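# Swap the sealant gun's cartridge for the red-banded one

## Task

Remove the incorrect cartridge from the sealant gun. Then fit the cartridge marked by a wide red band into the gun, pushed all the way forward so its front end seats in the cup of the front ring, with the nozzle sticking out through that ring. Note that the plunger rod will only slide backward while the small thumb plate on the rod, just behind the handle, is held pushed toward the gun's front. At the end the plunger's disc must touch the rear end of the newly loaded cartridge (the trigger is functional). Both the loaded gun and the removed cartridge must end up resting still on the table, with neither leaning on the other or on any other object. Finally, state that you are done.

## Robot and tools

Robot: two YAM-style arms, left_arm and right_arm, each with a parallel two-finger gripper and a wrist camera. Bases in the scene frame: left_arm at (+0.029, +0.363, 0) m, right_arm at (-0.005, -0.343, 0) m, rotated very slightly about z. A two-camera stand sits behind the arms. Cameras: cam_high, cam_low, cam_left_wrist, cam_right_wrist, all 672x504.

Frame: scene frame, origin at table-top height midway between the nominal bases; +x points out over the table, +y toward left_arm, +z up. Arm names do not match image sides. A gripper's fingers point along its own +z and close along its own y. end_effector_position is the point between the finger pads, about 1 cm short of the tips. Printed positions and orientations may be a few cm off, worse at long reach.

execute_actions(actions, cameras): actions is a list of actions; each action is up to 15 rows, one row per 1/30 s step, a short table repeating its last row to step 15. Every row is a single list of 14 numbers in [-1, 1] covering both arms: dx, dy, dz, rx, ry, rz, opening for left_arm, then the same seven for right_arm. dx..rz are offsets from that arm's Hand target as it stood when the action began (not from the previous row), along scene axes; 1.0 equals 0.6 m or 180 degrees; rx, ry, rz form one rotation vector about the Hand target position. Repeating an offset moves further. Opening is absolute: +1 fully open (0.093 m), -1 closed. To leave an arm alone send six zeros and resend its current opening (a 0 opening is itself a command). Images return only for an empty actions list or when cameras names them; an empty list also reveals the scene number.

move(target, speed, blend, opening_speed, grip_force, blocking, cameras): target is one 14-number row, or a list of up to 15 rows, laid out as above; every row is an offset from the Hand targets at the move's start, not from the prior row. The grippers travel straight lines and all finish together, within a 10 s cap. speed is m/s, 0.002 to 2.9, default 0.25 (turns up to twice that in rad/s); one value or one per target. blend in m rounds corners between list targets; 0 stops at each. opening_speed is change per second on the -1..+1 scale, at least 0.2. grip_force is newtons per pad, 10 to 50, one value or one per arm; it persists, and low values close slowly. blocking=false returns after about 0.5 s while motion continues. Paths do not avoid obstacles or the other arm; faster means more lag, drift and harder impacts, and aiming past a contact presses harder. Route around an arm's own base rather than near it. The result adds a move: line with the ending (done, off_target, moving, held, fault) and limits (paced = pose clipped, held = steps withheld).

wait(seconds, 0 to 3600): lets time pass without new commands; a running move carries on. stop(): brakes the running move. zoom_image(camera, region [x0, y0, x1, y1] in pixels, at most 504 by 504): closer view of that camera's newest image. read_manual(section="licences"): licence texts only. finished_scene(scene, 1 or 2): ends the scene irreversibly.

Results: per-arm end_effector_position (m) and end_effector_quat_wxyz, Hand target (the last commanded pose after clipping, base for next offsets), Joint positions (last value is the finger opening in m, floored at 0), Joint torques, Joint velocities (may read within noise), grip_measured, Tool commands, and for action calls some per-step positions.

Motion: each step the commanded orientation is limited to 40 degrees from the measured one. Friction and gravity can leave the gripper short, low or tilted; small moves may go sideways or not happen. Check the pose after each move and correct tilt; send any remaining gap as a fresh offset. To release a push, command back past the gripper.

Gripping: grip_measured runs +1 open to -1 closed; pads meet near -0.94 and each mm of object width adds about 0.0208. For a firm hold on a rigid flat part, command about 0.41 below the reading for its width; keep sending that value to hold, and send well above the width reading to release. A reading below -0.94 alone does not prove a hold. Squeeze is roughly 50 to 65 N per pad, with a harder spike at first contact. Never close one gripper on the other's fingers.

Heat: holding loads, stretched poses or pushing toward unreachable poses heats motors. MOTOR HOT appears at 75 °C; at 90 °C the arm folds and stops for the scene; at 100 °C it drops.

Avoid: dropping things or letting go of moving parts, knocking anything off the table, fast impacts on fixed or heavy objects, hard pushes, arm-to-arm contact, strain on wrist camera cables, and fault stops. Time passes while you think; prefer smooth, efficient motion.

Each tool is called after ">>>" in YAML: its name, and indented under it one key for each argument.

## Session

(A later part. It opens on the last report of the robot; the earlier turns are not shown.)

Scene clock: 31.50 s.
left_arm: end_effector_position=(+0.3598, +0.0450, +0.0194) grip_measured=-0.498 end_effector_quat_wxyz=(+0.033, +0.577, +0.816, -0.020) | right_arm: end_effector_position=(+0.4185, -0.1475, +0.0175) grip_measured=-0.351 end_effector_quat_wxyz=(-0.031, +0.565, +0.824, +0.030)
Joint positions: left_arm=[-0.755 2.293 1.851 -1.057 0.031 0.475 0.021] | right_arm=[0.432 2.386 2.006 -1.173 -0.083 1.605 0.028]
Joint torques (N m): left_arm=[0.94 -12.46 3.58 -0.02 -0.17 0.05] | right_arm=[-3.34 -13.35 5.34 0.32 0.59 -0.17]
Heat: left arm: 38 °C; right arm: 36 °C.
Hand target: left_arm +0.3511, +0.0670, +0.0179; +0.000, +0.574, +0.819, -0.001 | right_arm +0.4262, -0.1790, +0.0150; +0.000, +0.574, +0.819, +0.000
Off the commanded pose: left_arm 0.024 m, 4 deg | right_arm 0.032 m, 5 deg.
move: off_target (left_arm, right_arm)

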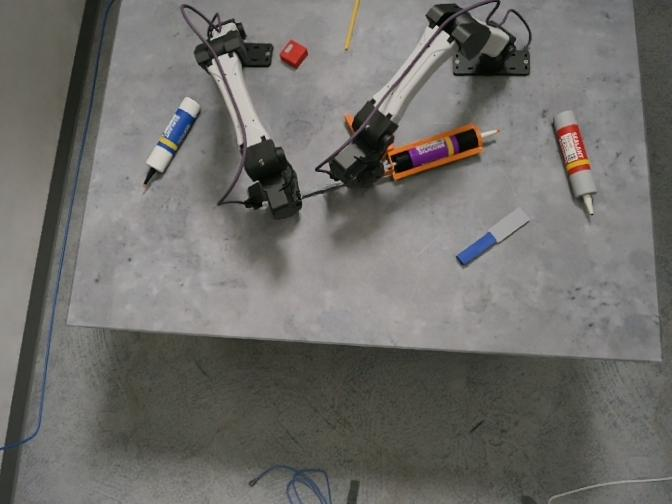

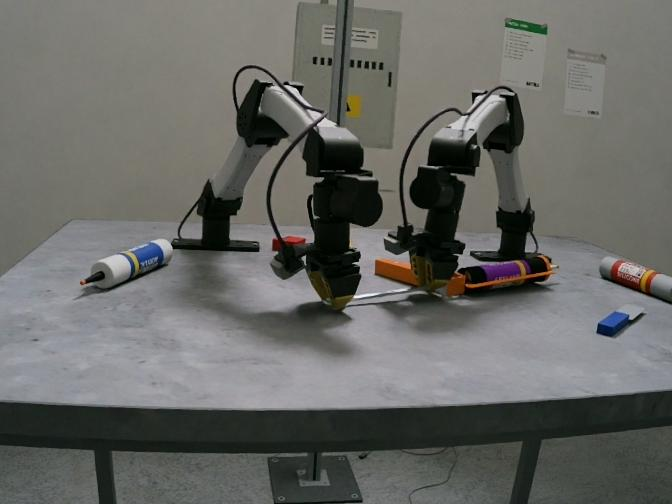

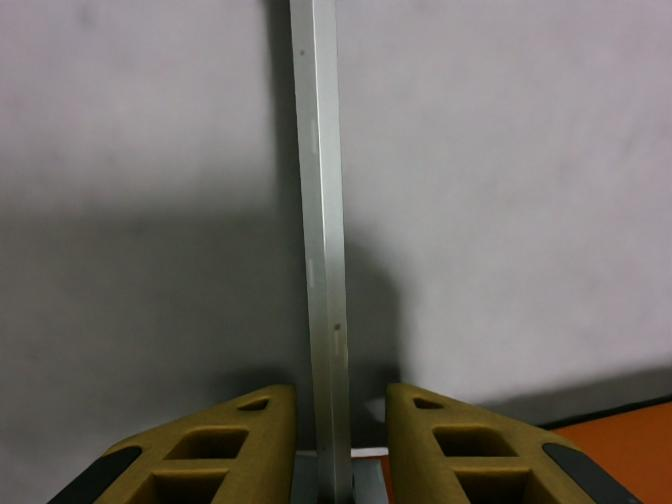

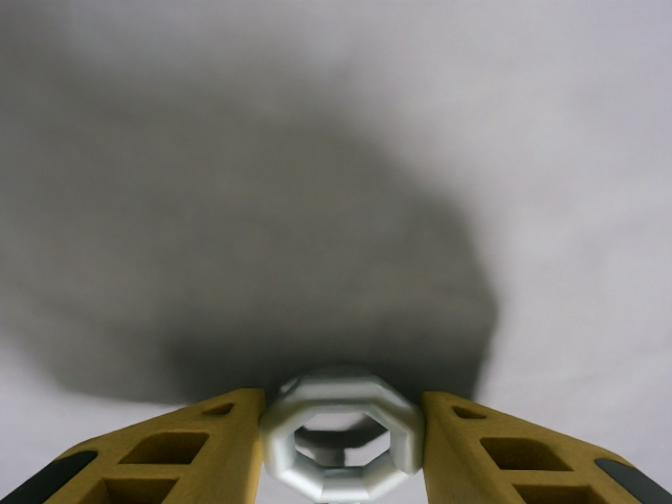

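>>> move:
  target:
    - [0.0198,-0.055,0,0,0,0,-0.5,-0.012,0.048,0.008,0,0,0,-0.75]
    - [0.0198,-0.055,0.005,0,0,0.111,-0.3,-0.012,0.048,0.008,0,0,0,-0.75]
  cameras: ["all"]
  speed: 0.08

Scene clock: 36.70 s.
left_arm: end_effector_position=(+0.3630, +0.0326, +0.0257) grip_measured=-0.302 end_effector_quat_wxyz=(+0.008, +0.429, +0.903, -0.009) | right_arm: end_effector_position=(+0.4172, -0.1502, +0.0215) grip_measured=-0.351 end_effector_quat_wxyz=(-0.006, +0.571, +0.821, +0.007)
Joint positions: left_arm=[-0.776 2.395 2.057 -1.211 0.012 0.11 0.031] | right_arm=[0.452 2.386 2.024 -1.203 -0.017 1.637 0.028]
Joint torques (N m): left_arm=[-0.01 -10.07 7.06 0.27 -0.05 -0.16] | right_arm=[0.65 -11.81 7.82 0.31 0.05 0.16]
Heat: left arm: 40 °C; right arm: 38 °C.
Hand target: left_arm +0.3630, +0.0340, +0.0208; +0.000, +0.423, +0.906, -0.001 | right_arm +0.4190, -0.1502, +0.0198; +0.000, +0.574, +0.819, +0.000
Off the commanded pose: left_arm 0.005 m, 2 deg | right_arm 0.003 m, 1 deg.
move: done

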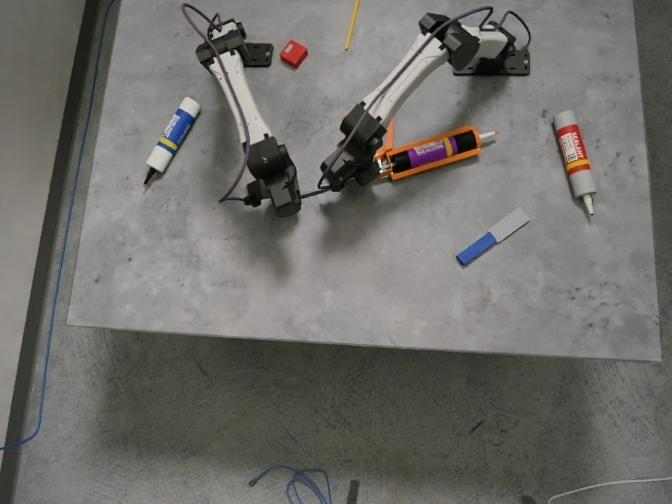

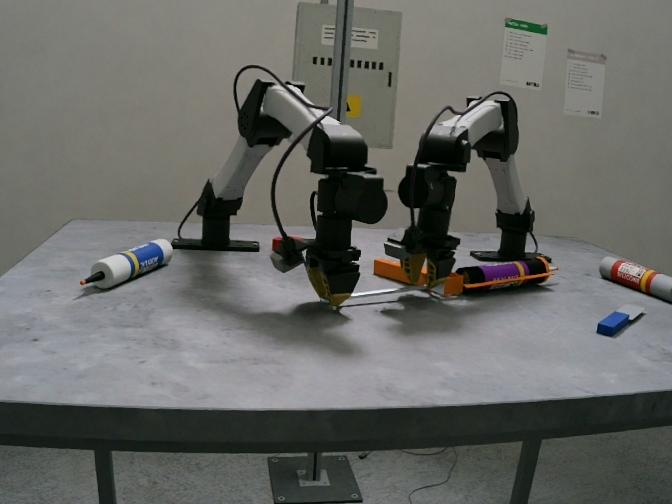

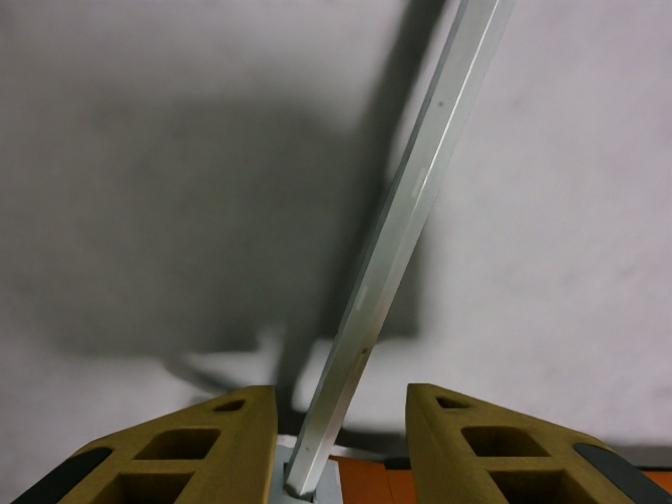

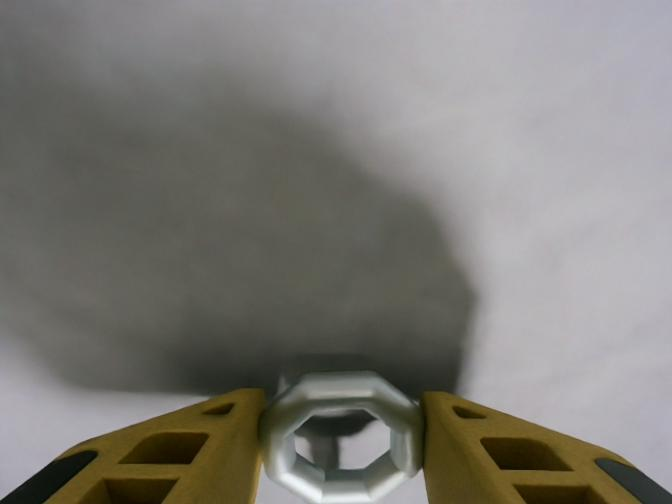

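>>> move:
  target: [-0.0112,0.0314,0,0,0,0,-0.3,0,0,0,0,0,0,-0.75]
  cameras: ["cam_high","cam_left_wrist"]
  speed: 0.05

Scene clock: 37.87 s.
left_arm: end_effector_position=(+0.3624, +0.0342, +0.0245) grip_measured=-0.302 end_effector_quat_wxyz=(+0.027, +0.428, +0.903, -0.016) | right_arm: end_effector_position=(+0.4171, -0.1503, +0.0215) grip_measured=-0.351 end_effector_quat_wxyz=(-0.006, +0.571, +0.821, +0.007)
Joint positions: left_arm=[-0.774 2.342 1.958 -1.126 0.013 0.11 0.031] | right_arm=[0.452 2.386 2.024 -1.203 -0.017 1.639 0.028]
Joint torques (N m): left_arm=[1.28 -12.36 3.63 0.13 -0.04 0.05] | right_arm=[0.61 -11.79 7.83 0.32 0.05 0.15]
Heat: left arm: 40 °C; right arm: 38 °C.
Hand target: left_arm +0.3563, +0.0528, +0.0208; +0.000, +0.423, +0.906, -0.001 | right_arm +0.4190, -0.1502, +0.0198; +0.000, +0.574, +0.819, +0.000
Off the commanded pose: left_arm 0.020 m, 4 deg | right_arm 0.003 m, 1 deg.
move: off_target (left_arm)

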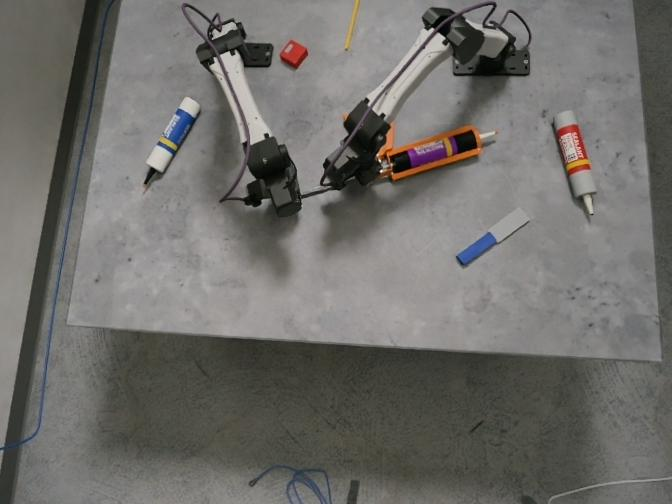

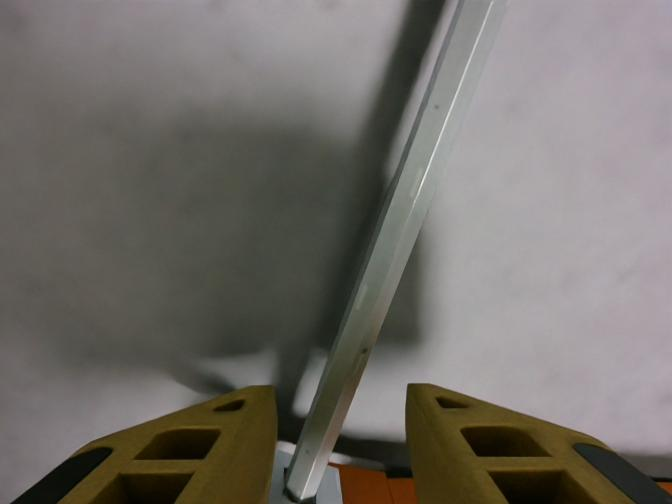

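>>> move:
  target: [0,0,0,0,0,0,-0.3,0.0168,-0.0472,0,0,0,0,-0.75]
  cameras: ["cam_high","cam_left_wrist","cam_right_wrist"]
  speed: 0.05

Scene clock: 39.07 s.
left_arm: end_effector_position=(+0.3637, +0.0329, +0.0247) grip_measured=-0.302 end_effector_quat_wxyz=(+0.030, +0.428, +0.903, -0.018) | right_arm: end_effector_position=(+0.4194, -0.1530, +0.0218) grip_measured=-0.351 end_effector_quat_wxyz=(-0.026, +0.566, +0.824, +0.022)
Joint positions: left_arm=[-0.774 2.342 1.958 -1.118 0.015 0.11 0.031] | right_arm=[0.426 2.386 2.024 -1.2 -0.067 1.602 0.028]
Joint torques (N m): left_arm=[1.26 -12.31 3.63 0.08 -0.07 0.06] | right_arm=[-2.95 -12.62 6.63 0.33 0.47 -0.15]
Heat: left arm: 40 °C; right arm: 39 °C.
Hand target: left_arm +0.3564, +0.0529, +0.0208; +0.000, +0.423, +0.906, -0.001 | right_arm +0.4291, -0.1785, +0.0198; +0.000, +0.574, +0.819, +0.000
Off the commanded pose: left_arm 0.022 m, 4 deg | right_arm 0.027 m, 4 deg.
move: off_target (right_arm)

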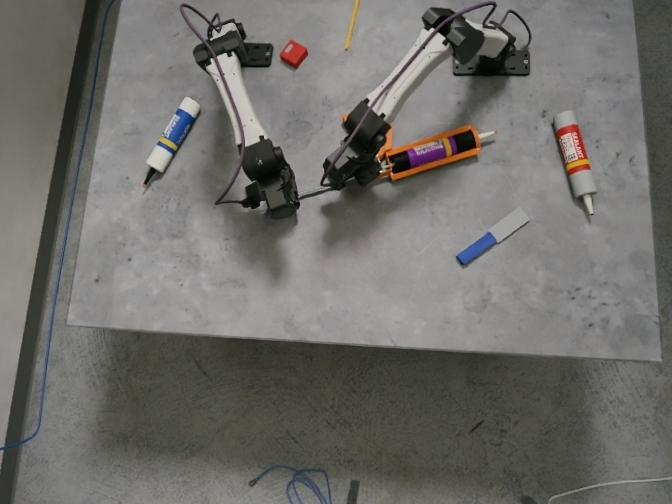

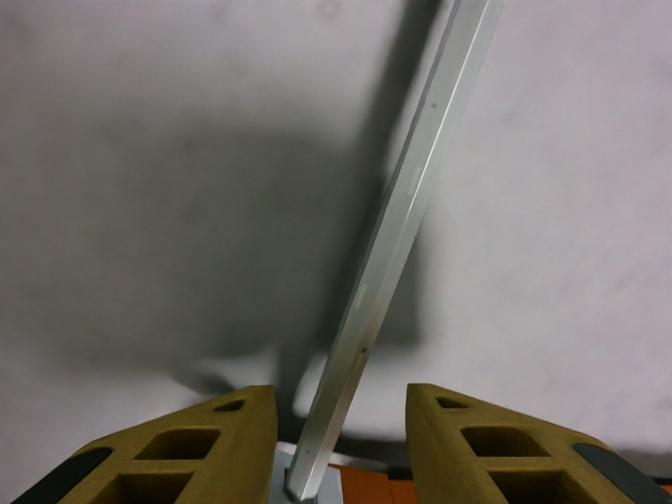

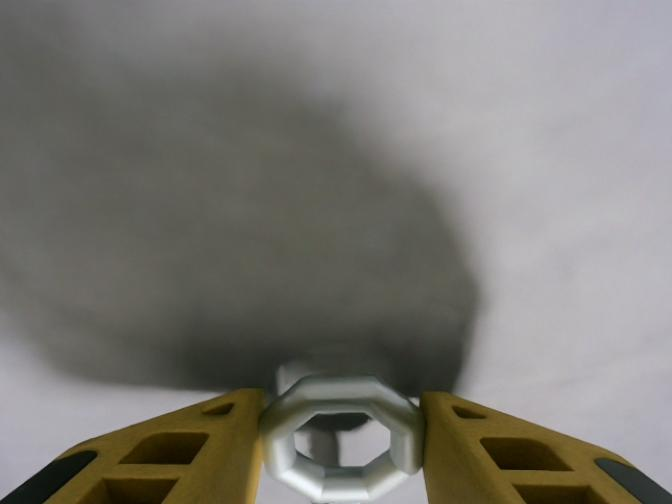

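>>> move:
  target:
    - [0.01,-0.028,0.0,0,0,0,-0.3,-0.0168,0.0447,0.004,0,0,0,-0.75]
    - [0.02,-0.031,0.1,0,0,-0.111,-1,-0.0168,0.0447,0.004,0,0,0,-0.75]
  cameras: ["cam_high","cam_left_wrist","cam_right_wrist"]
  speed: 0.15

Scene clock: 43.03 s.
left_arm: end_effector_position=(+0.3646, +0.0332, +0.0852) grip_measured=-0.982 end_effector_quat_wxyz=(+0.004, +0.570, +0.822, -0.006) | right_arm: end_effector_position=(+0.4178, -0.1513, +0.0218) grip_measured=-0.351 end_effector_quat_wxyz=(-0.005, +0.570, +0.822, +0.007)
Joint positions: left_arm=[-0.774 2.428 2.351 -1.485 0.01 0.438 0] | right_arm=[0.449 2.386 2.025 -1.203 -0.017 1.633 0.028]
Joint torques (N m): left_arm=[0.39 -10.04 7.3 0.34 -0.02 0.17] | right_arm=[0.62 -12.19 7.84 0.25 0.05 0.18]
Heat: left arm: 40 °C; right arm: 40 °C.
Hand target: left_arm +0.3684, +0.0344, +0.0808; +0.000, +0.574, +0.819, -0.001 | right_arm +0.4190, -0.1516, +0.0222; +0.000, +0.574, +0.819, +0.000
Off the commanded pose: left_arm 0.006 m, 1 deg | right_arm 0.001 m, 1 deg.
move: done

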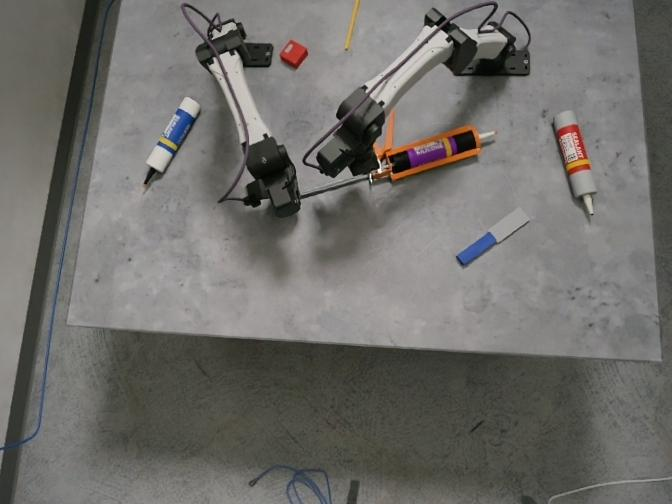

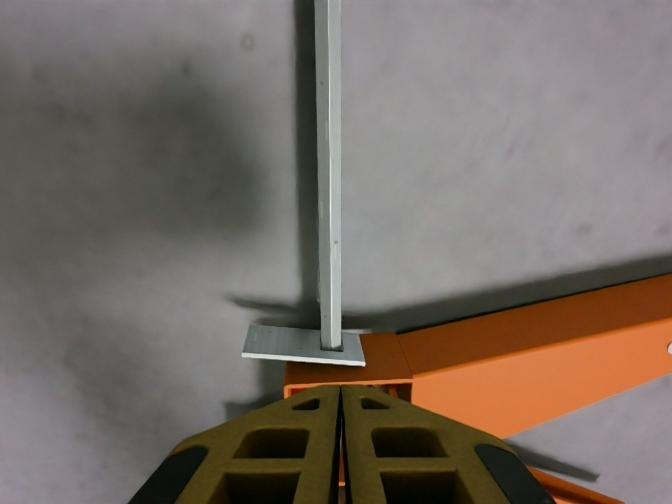

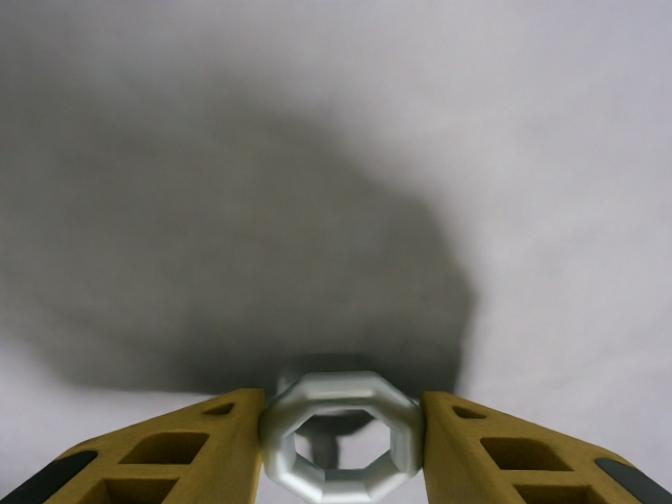

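>>> move:
  target:
    - [0.044,-0.0055,0,0,0,0,-1,0,0,0,0,0,0,-0.75]
    - [0.044,-0.0055,-0.09,0,0,0,-1,0,0,0,0,0,0,-0.75]
  cameras: ["cam_low","cam_left_wrist"]
  speed: 0.15

Scene clock: 45.43 s.
left_arm: end_effector_position=(+0.3947, +0.0302, +0.0354) grip_measured=-0.982 end_effector_quat_wxyz=(+0.005, +0.567, +0.824, -0.005) | right_arm: end_effector_position=(+0.4178, -0.1513, +0.0218) grip_measured=-0.351 end_effector_quat_wxyz=(-0.005, +0.570, +0.822, +0.007)
Joint positions: left_arm=[-0.736 2.559 2.394 -1.395 0.009 0.47 0] | right_arm=[0.449 2.386 2.025 -1.203 -0.017 1.633 0.028]
Joint torques (N m): left_arm=[-0.02 -11.64 4.78 0.52 -0.01 0.17] | right_arm=[0.59 -12.22 7.83 0.26 0.04 0.18]
Heat: left arm: 41 °C; right arm: 41 °C.
Hand target: left_arm +0.3947, +0.0310, +0.0268; +0.000, +0.574, +0.819, -0.001 | right_arm +0.4190, -0.1516, +0.0222; +0.000, +0.574, +0.819, +0.000
Off the commanded pose: left_arm 0.009 m, 1 deg | right_arm 0.001 m, 1 deg.
move: done

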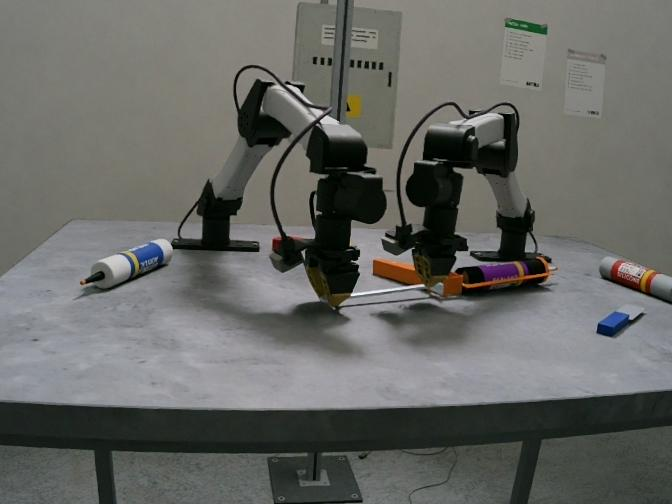

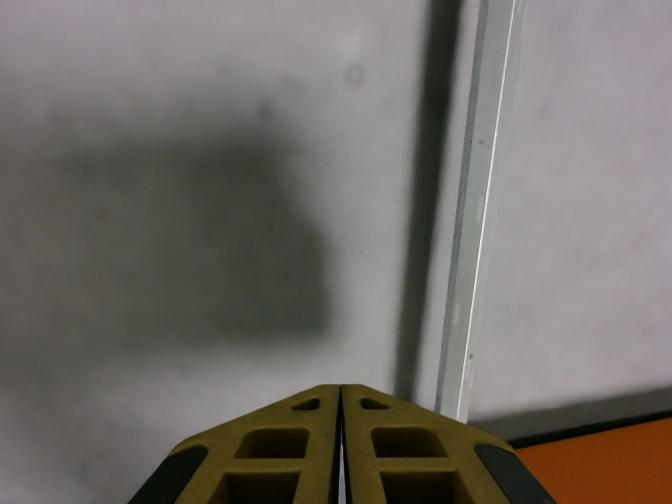

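>>> move:
  target: [-0.022,0.045,0,0,0,0,-1,0,0,0,0,0,0,-0.75]
  cameras: ["cam_high","cam_left_wrist"]
  speed: 0.06

>>> zoom_image:
  camera: "cam_high"
  region: [280, 110, 520, 220]

Scene clock: 46.80 s.
left_arm: end_effector_position=(+0.3819, +0.0466, +0.0162) grip_measured=-0.982 end_effector_quat_wxyz=(+0.004, +0.573, +0.819, -0.008) | right_arm: end_effector_position=(+0.4178, -0.1499, +0.0229) grip_measured=-0.351 end_effector_quat_wxyz=(-0.004, +0.569, +0.822, +0.007)
Joint positions: left_arm=[-0.726 2.436 2.091 -1.217 0.015 0.495 0] | right_arm=[0.453 2.386 2.03 -1.206 -0.015 1.634 0.028]
Joint torques (N m): left_arm=[1.05 -14.84 4.31 0.12 -0.04 0.15] | right_arm=[0.28 -12.16 7.56 0.28 0.03 0.17]
Heat: left arm: 41 °C; right arm: 42 °C.
Hand target: left_arm +0.3815, +0.0579, +0.0268; +0.000, +0.574, +0.819, -0.001 | right_arm +0.4191, -0.1517, +0.0222; +0.000, +0.574, +0.819, +0.000
Off the commanded pose: left_arm 0.016 m, 1 deg | right_arm 0.002 m, 1 deg.
move: off_target (left_arm)

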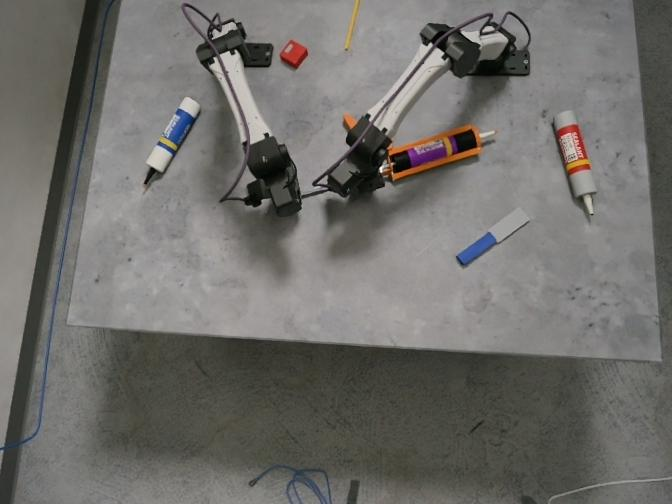

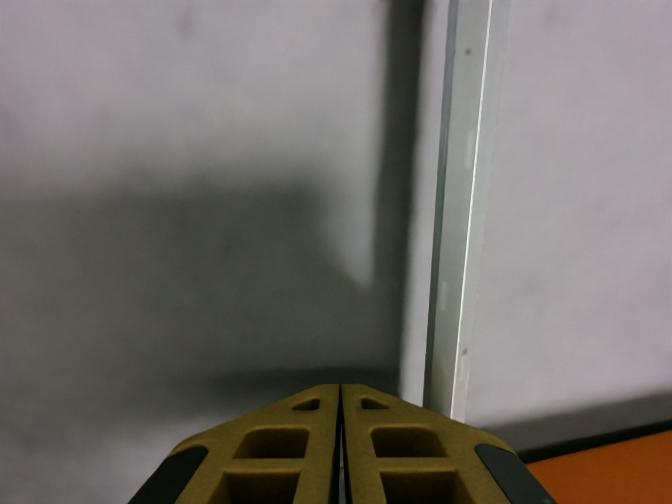

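Scaled by 2.100.

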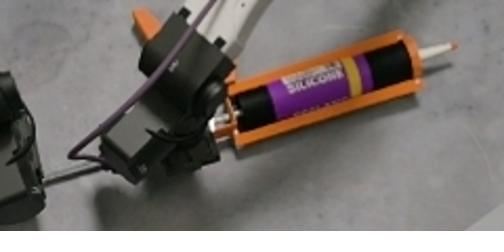

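>>> move:
  target: [0,0.005,0.015,0,0,0,-1,0.0168,-0.0472,0,0,0,0,-0.75]
  cameras: ["cam_high","cam_left_wrist","cam_right_wrist"]
  speed: 0.06

Scene clock: 48.10 s.
left_arm: end_effector_position=(+0.3836, +0.0460, +0.0219) grip_measured=-0.982 end_effector_quat_wxyz=(+0.011, +0.575, +0.818, -0.010) | right_arm: end_effector_position=(+0.4216, -0.1574, +0.0232) grip_measured=-0.351 end_effector_quat_wxyz=(-0.022, +0.564, +0.825, +0.020)
Joint positions: left_arm=[-0.724 2.423 2.091 -1.215 0.018 0.501 0] | right_arm=[0.419 2.386 2.03 -1.205 -0.058 1.589 0.028]
Joint torques (N m): left_arm=[1.21 -14.9 5.22 -0.05 -0.08 0.17] | right_arm=[-2.59 -12.9 6.43 0.33 0.39 -0.04]
Heat: left arm: 42 °C; right arm: 42 °C.
Hand target: left_arm +0.3816, +0.0610, +0.0359; +0.000, +0.574, +0.819, -0.001 | right_arm +0.4291, -0.1800, +0.0222; +0.000, +0.574, +0.819, +0.000
Off the commanded pose: left_arm 0.020 m, 2 deg | right_arm 0.024 m, 4 deg.
move: off_target (left_arm, right_arm)

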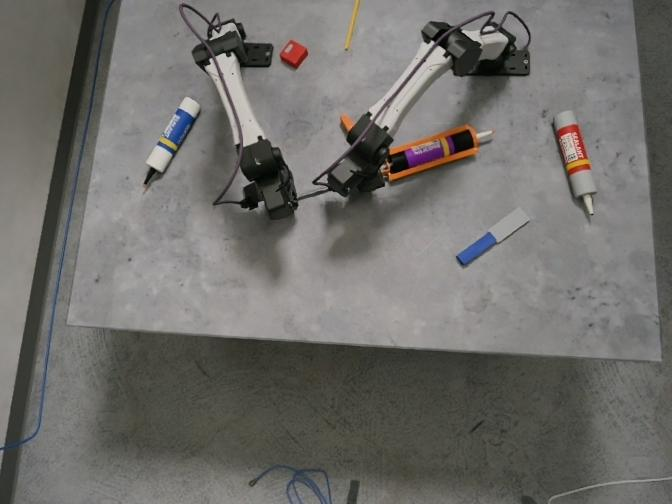

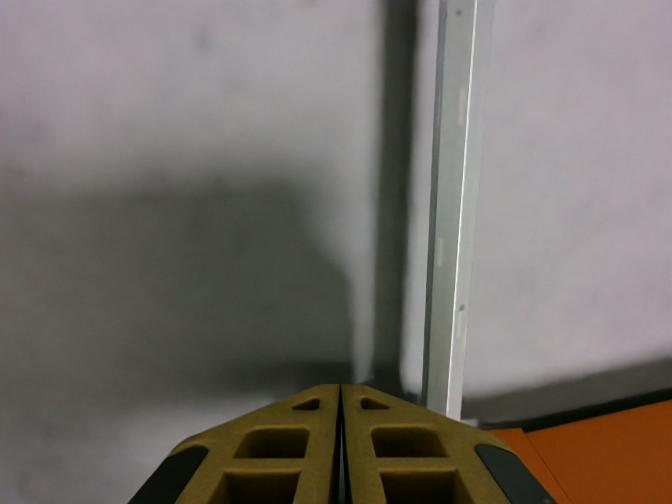

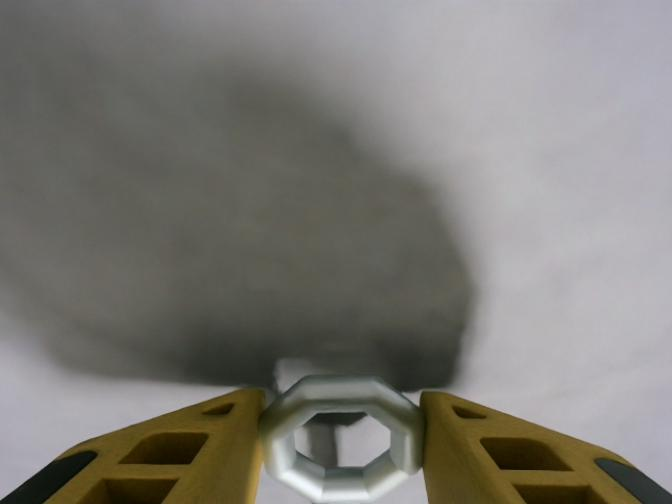

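>>> move:
  target: [-0.003,0.01,0,0,0,0,-1,0.0168,-0.0472,0,0,0,0,-0.9]
  cameras: ["cam_high","cam_left_wrist","cam_right_wrist"]
  speed: 0.06

>>> zoom_image:
  camera: "cam_high"
  region: [280, 110, 520, 220]

Scene clock: 49.33 s.
left_arm: end_effector_position=(+0.3837, +0.0466, +0.0262) grip_measured=-0.982 end_effector_quat_wxyz=(+0.020, +0.576, +0.817, -0.015) | right_arm: end_effector_position=(+0.4323, -0.1836, +0.0233) grip_measured=-0.351 end_effector_quat_wxyz=(-0.023, +0.563, +0.825, +0.024)
Joint positions: left_arm=[-0.72 2.397 2.061 -1.193 0.026 0.508 0] | right_arm=[0.355 2.386 2.03 -1.204 -0.066 1.524 0.028]
Joint torques (N m): left_arm=[1.44 -14.74 4.21 -0.04 -0.1 0.14] | right_arm=[-2.67 -12.71 6.68 0.3 0.46 -0.04]
Heat: left arm: 43 °C; right arm: 42 °C.
Hand target: left_arm +0.3797, +0.0669, +0.0359; +0.000, +0.574, +0.819, -0.001 | right_arm +0.4392, -0.2083, +0.0222; +0.000, +0.574, +0.819, +0.000
Off the commanded pose: left_arm 0.023 m, 3 deg | right_arm 0.026 m, 4 deg.
move: off_target (left_arm, right_arm)

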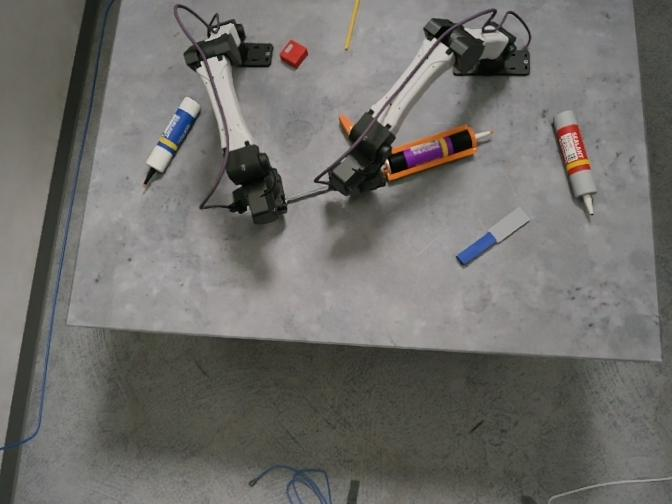

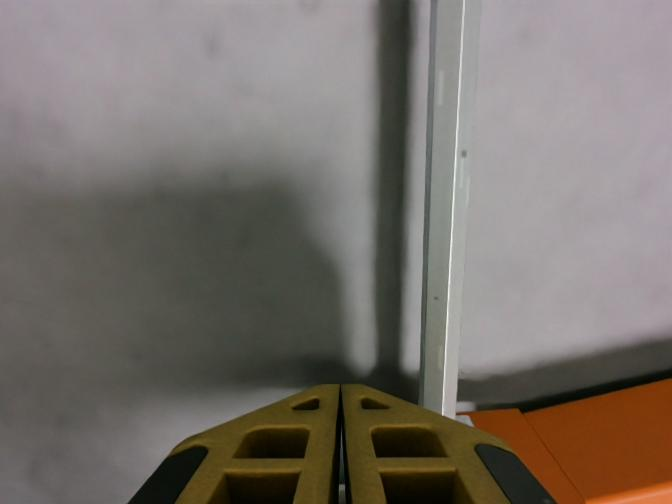

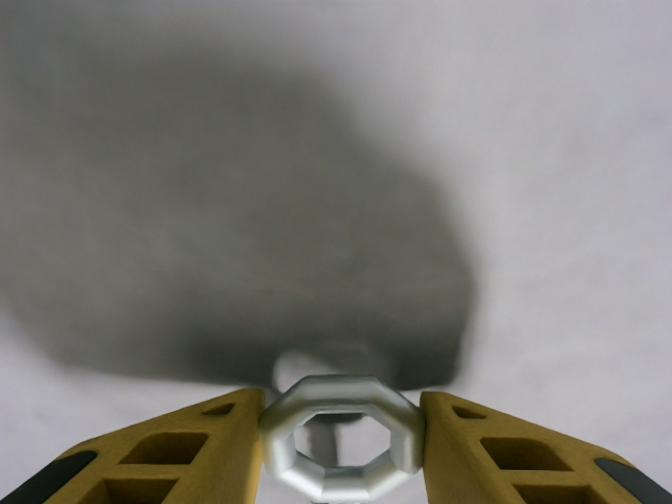

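Scaled by 2.100.

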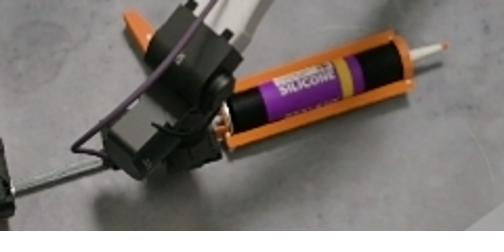

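>>> move:
  target: [0,0,0,0,0,0,-1,0.0223,-0.0629,0,0,0,0,-0.9]
  cameras: ["cam_high","cam_left_wrist"]
  speed: 0.08

>>> zoom_image:
  camera: "cam_high"
  region: [280, 110, 520, 220]

Scene clock: 50.57 s.
left_arm: end_effector_position=(+0.3907, +0.0315, +0.0276) grip_measured=-0.982 end_effector_quat_wxyz=(+0.049, +0.577, +0.815, -0.038) | right_arm: end_effector_position=(+0.4398, -0.2045, +0.0242) grip_measured=-0.351 end_effector_quat_wxyz=(-0.040, +0.561, +0.826, +0.042)
Joint positions: left_arm=[-0.72 2.397 2.061 -1.13 0.066 0.508 0] | right_arm=[0.29 2.386 2.03 -1.204 -0.114 1.456 0.028]
Joint torques (N m): left_arm=[1.46 -14.65 4.68 -0.53 -0.47 0.15] | right_arm=[-4.49 -11.89 8.31 0.2 0.85 -0.22]
Heat: left arm: 43 °C; right arm: 43 °C.
Hand target: left_arm +0.3797, +0.0669, +0.0359; +0.000, +0.574, +0.819, -0.001 | right_arm +0.4525, -0.2460, +0.0222; +0.000, +0.574, +0.819, +0.000
Off the commanded pose: left_arm 0.038 m, 7 deg | right_arm 0.043 m, 7 deg.
move: off_target (right_arm)

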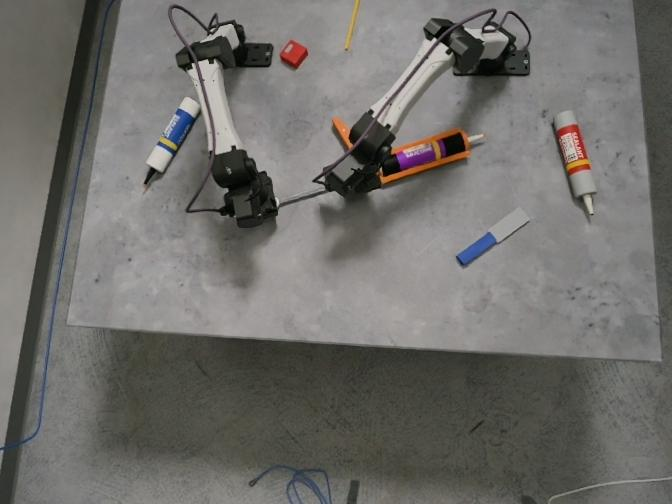

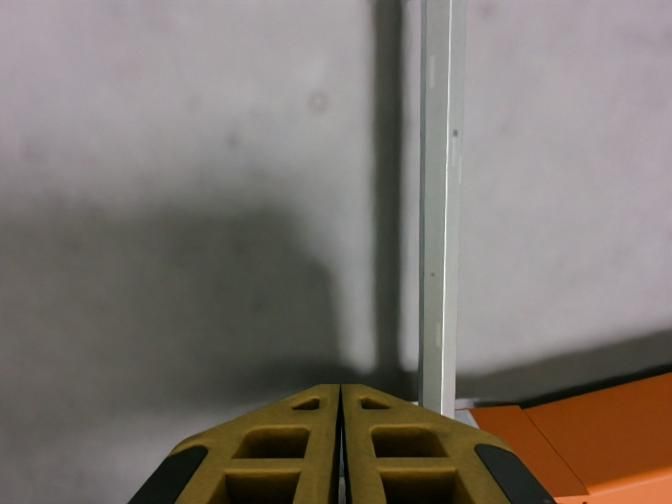

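Scaled by 2.100.

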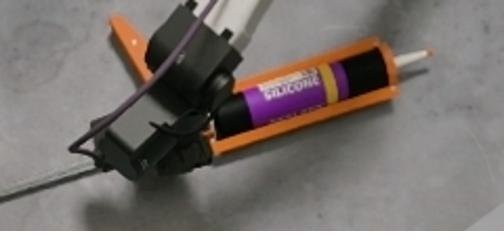

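>>> move:
  target:
    - [0.024,-0.078,0,0,0,0,-1,-0.021,0.065,0,0,0,0,-0.9]
    - [0.024,-0.078,0.2,0,0,0,-1,-0.021,0.065,0,0,0,0,-0.9]
  cameras: ["all"]
  speed: 0.15

>>> zoom_image:
  camera: "cam_left_wrist"
  region: [220, 200, 500, 504]

Scene clock: 59.83 s.
left_arm: end_effector_position=(+0.3940, +0.0198, +0.1417) grip_measured=-0.982 end_effector_quat_wxyz=(+0.089, +0.576, +0.812, -0.017) | right_arm: end_effector_position=(+0.4408, -0.2088, +0.0231) grip_measured=-0.351 end_effector_quat_wxyz=(-0.002, +0.565, +0.825, +0.009)
Joint positions: left_arm=[-0.752 2.471 2.65 -1.568 0.01 0.481 0] | right_arm=[0.317 2.386 2.03 -1.204 -0.014 1.488 0.028]
Joint torques (N m): left_arm=[-0.09 -13.86 6.64 0.67 -0.01 -0.16] | right_arm=[1.07 -12.22 7.43 0.28 0.03 0.38]
Heat: left arm: 46 °C; right arm: 45 °C.
Hand target: left_arm +0.3941, +0.0201, +0.1559; +0.000, +0.574, +0.819, -0.001 | right_arm +0.4399, -0.2071, +0.0222; +0.000, +0.574, +0.819, +0.000
Off the commanded pose: left_arm 0.014 m, 10 deg | right_arm 0.002 m, 2 deg.
joint sent to its limit (left arm) — joint 4 (wrist pitch), lower limit. The joint targets are off in orientation, not in position.
move: off_target (left_arm)

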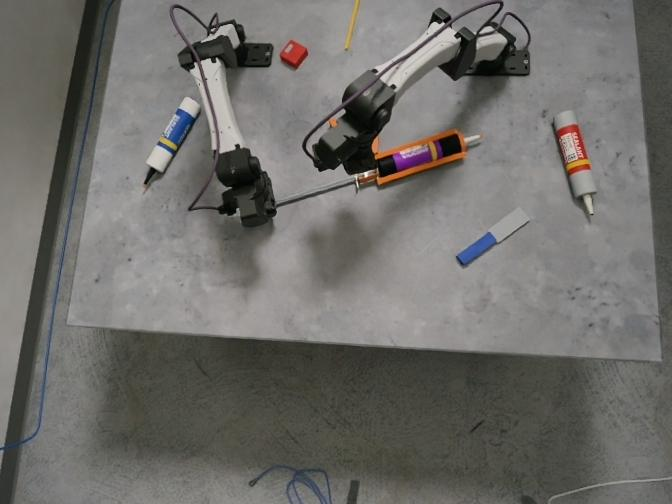

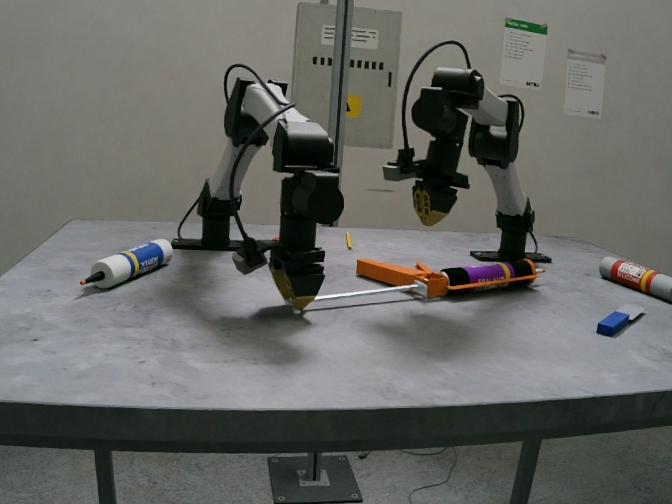

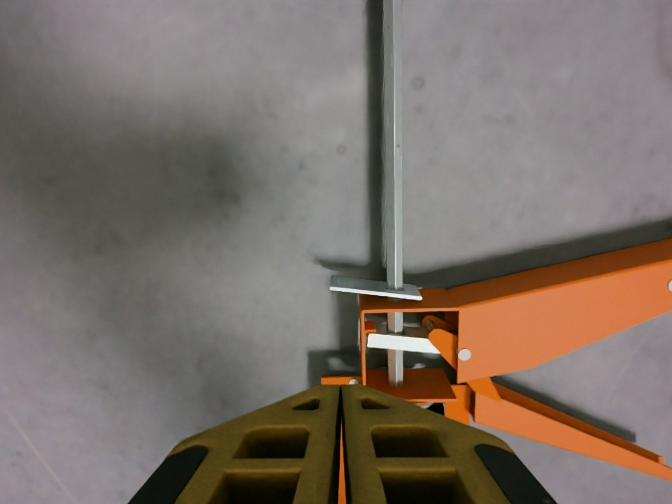

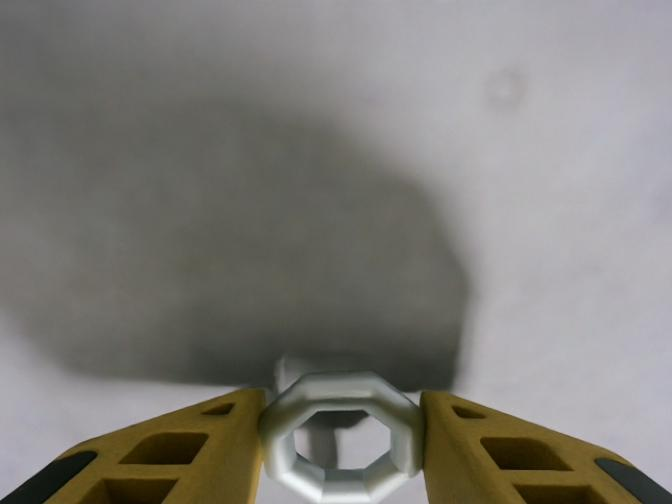

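Scaled by 1.658.

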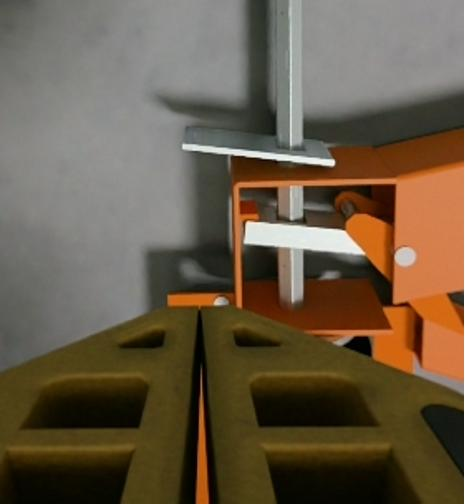

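>>> move:
  target: [-0.127,0.192,-0.06,0,0,0,0.6,0,0,0,0,0,0,-0.9]
  cameras: ["cam_high","cam_left_wrist"]
  speed: 0.2

>>> zoom_image:
  camera: "cam_high"
  region: [300, 90, 520, 220]

Scene clock: 63.73 s.
left_arm: end_effector_position=(+0.3163, +0.1337, +0.1128) grip_measured=+0.598 end_effector_quat_wxyz=(-0.015, +0.569, +0.822, -0.003) | right_arm: end_effector_position=(+0.4408, -0.2088, +0.0231) grip_measured=-0.351 end_effector_quat_wxyz=(-0.002, +0.565, +0.825, +0.009)
Joint positions: left_arm=[-0.671 1.97 1.723 -1.353 0.007 0.54 0.074] | right_arm=[0.317 2.386 2.03 -1.204 -0.014 1.488 0.028]
Joint torques (N m): left_arm=[0.35 -11.12 4.71 0.43 0 0.16] | right_arm=[1.03 -12.25 7.42 0.29 0.03 0.38]
Heat: left arm: 46 °C; right arm: 46 °C.
Hand target: left_arm +0.3180, +0.1354, +0.1199; +0.000, +0.574, +0.819, -0.001 | right_arm +0.4399, -0.2071, +0.0222; +0.000, +0.574, +0.819, +0.000
Off the commanded pose: left_arm 0.007 m, 2 deg | right_arm 0.002 m, 2 deg.
move: done

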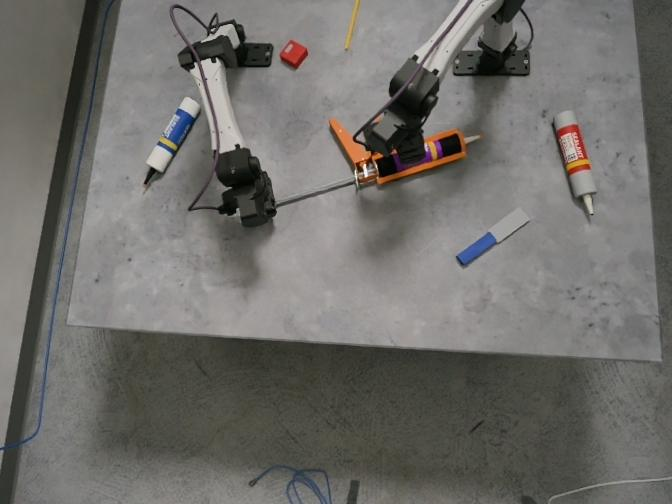

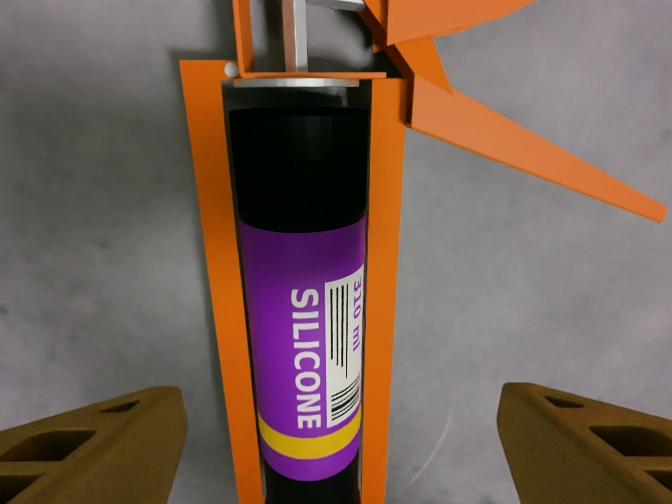

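Scaled by 2.291.

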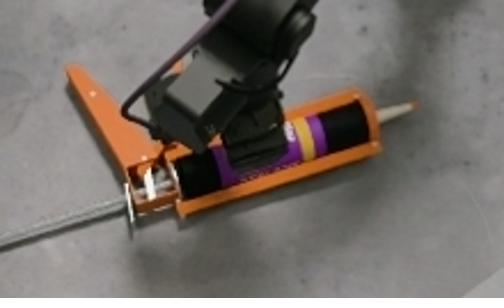

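>>> move:
  target: [0.0083,0.0477,-0.075,0,0,-0.011,0.35,0,0,0,0,0,0,-0.9]
  cameras: ["cam_low","cam_left_wrist"]
  speed: 0.15

>>> zoom_image:
  camera: "cam_low"
  region: [360, 220, 600, 340]

Scene clock: 66.33 s.
left_arm: end_effector_position=(+0.3217, +0.1633, +0.0693) grip_measured=+0.352 end_effector_quat_wxyz=(-0.013, +0.583, +0.813, -0.002) | right_arm: end_effector_position=(+0.4408, -0.2088, +0.0231) grip_measured=-0.351 end_effector_quat_wxyz=(-0.002, +0.565, +0.825, +0.009)
Joint positions: left_arm=[-0.598 1.932 1.497 -1.162 0.004 0.646 0.062] | right_arm=[0.317 2.386 2.03 -1.204 -0.014 1.488 0.028]
Joint torques (N m): left_arm=[0.27 -10.44 4.53 0.44 0.04 0.15] | right_arm=[1.09 -12.23 7.39 0.28 0.03 0.38]
Heat: left arm: 46 °C; right arm: 46 °C.
Hand target: left_arm +0.3229, +0.1641, +0.0749; +0.000, +0.588, +0.809, -0.001 | right_arm +0.4399, -0.2071, +0.0222; +0.000, +0.574, +0.819, +0.000
Off the commanded pose: left_arm 0.006 m, 2 deg | right_arm 0.002 m, 2 deg.
move: done

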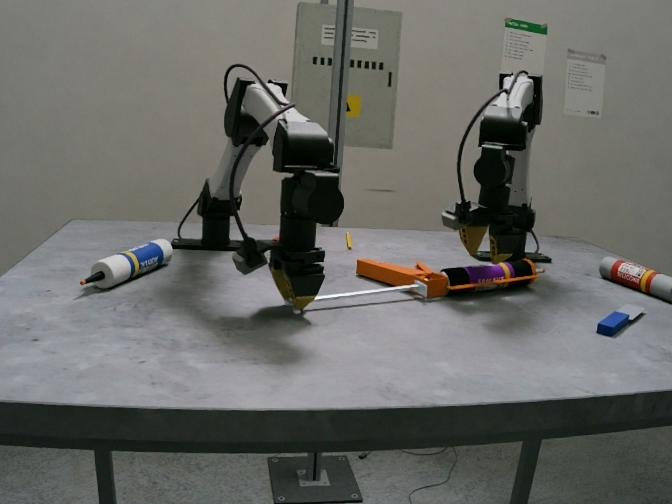

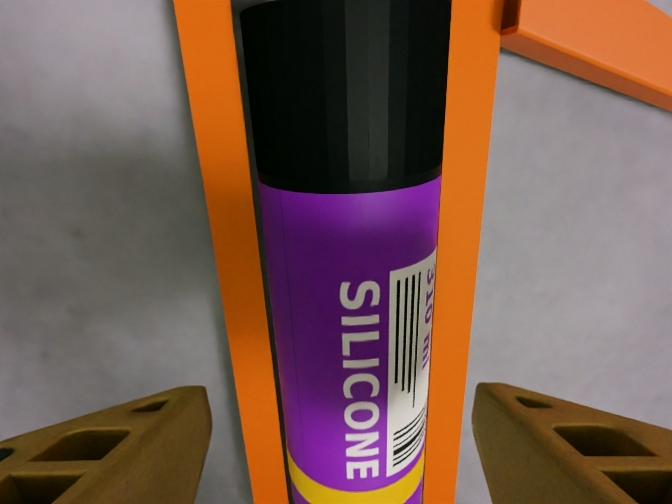

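Scaled by 2.100.

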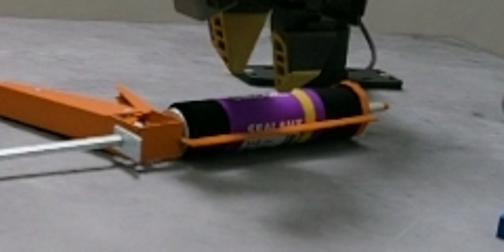

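>>> move:
  target: [-0.0055,-0.002,-0.0515,0,0,0.006,0.35,0,0,0,0,0,0,-0.9]
  cameras: ["cam_low","cam_left_wrist"]
  speed: 0.08

>>> zoom_image:
  camera: "cam_low"
  region: [360, 220, 600, 340]

Scene clock: 68.40 s.
left_arm: end_effector_position=(+0.3204, +0.1641, +0.0448) grip_measured=+0.352 end_effector_quat_wxyz=(-0.003, +0.582, +0.813, -0.002) | right_arm: end_effector_position=(+0.4408, -0.2088, +0.0231) grip_measured=-0.351 end_effector_quat_wxyz=(-0.002, +0.565, +0.825, +0.009)
Joint positions: left_arm=[-0.598 1.932 1.397 -1.043 0.004 0.646 0.062] | right_arm=[0.317 2.386 2.03 -1.204 -0.014 1.488 0.028]
Joint torques (N m): left_arm=[-0.34 -8.76 4.6 0.55 0.05 -0.13] | right_arm=[1.09 -12.22 7.41 0.29 0.03 0.38]
Heat: left arm: 46 °C; right arm: 47 °C.
Hand target: left_arm +0.3197, +0.1628, +0.0439; +0.000, +0.580, +0.815, -0.001 | right_arm +0.4399, -0.2071, +0.0222; +0.000, +0.574, +0.819, +0.000
Off the commanded pose: left_arm 0.002 m, 1 deg | right_arm 0.002 m, 2 deg.
move: done

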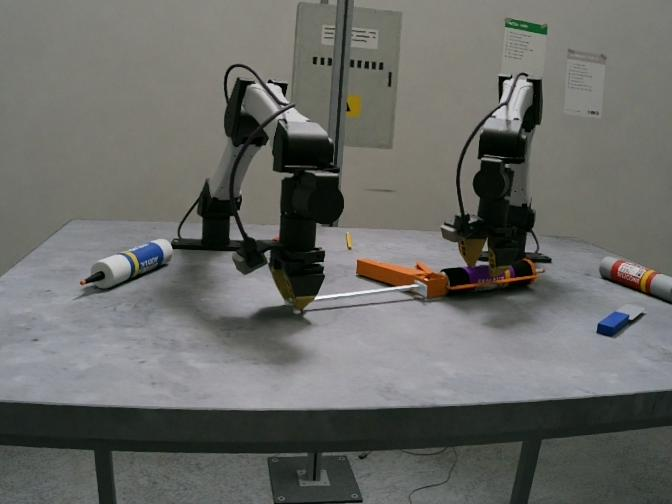

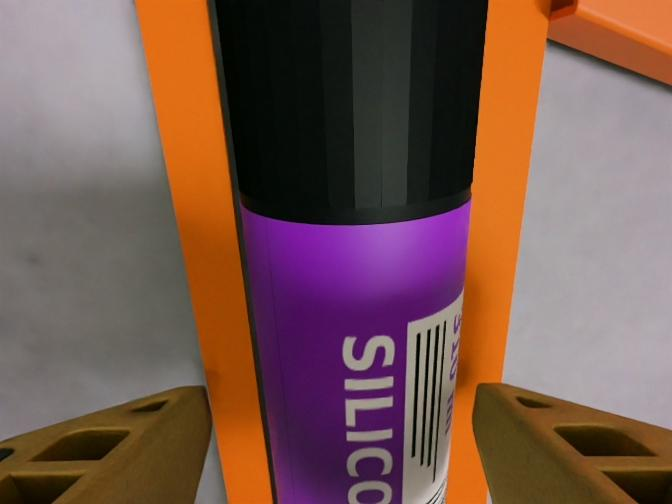

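Scaled by 2.100.

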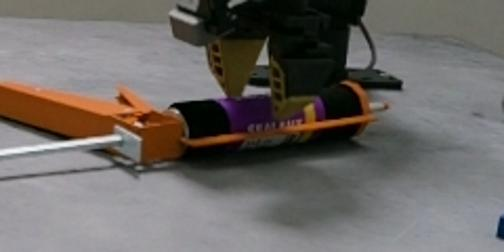

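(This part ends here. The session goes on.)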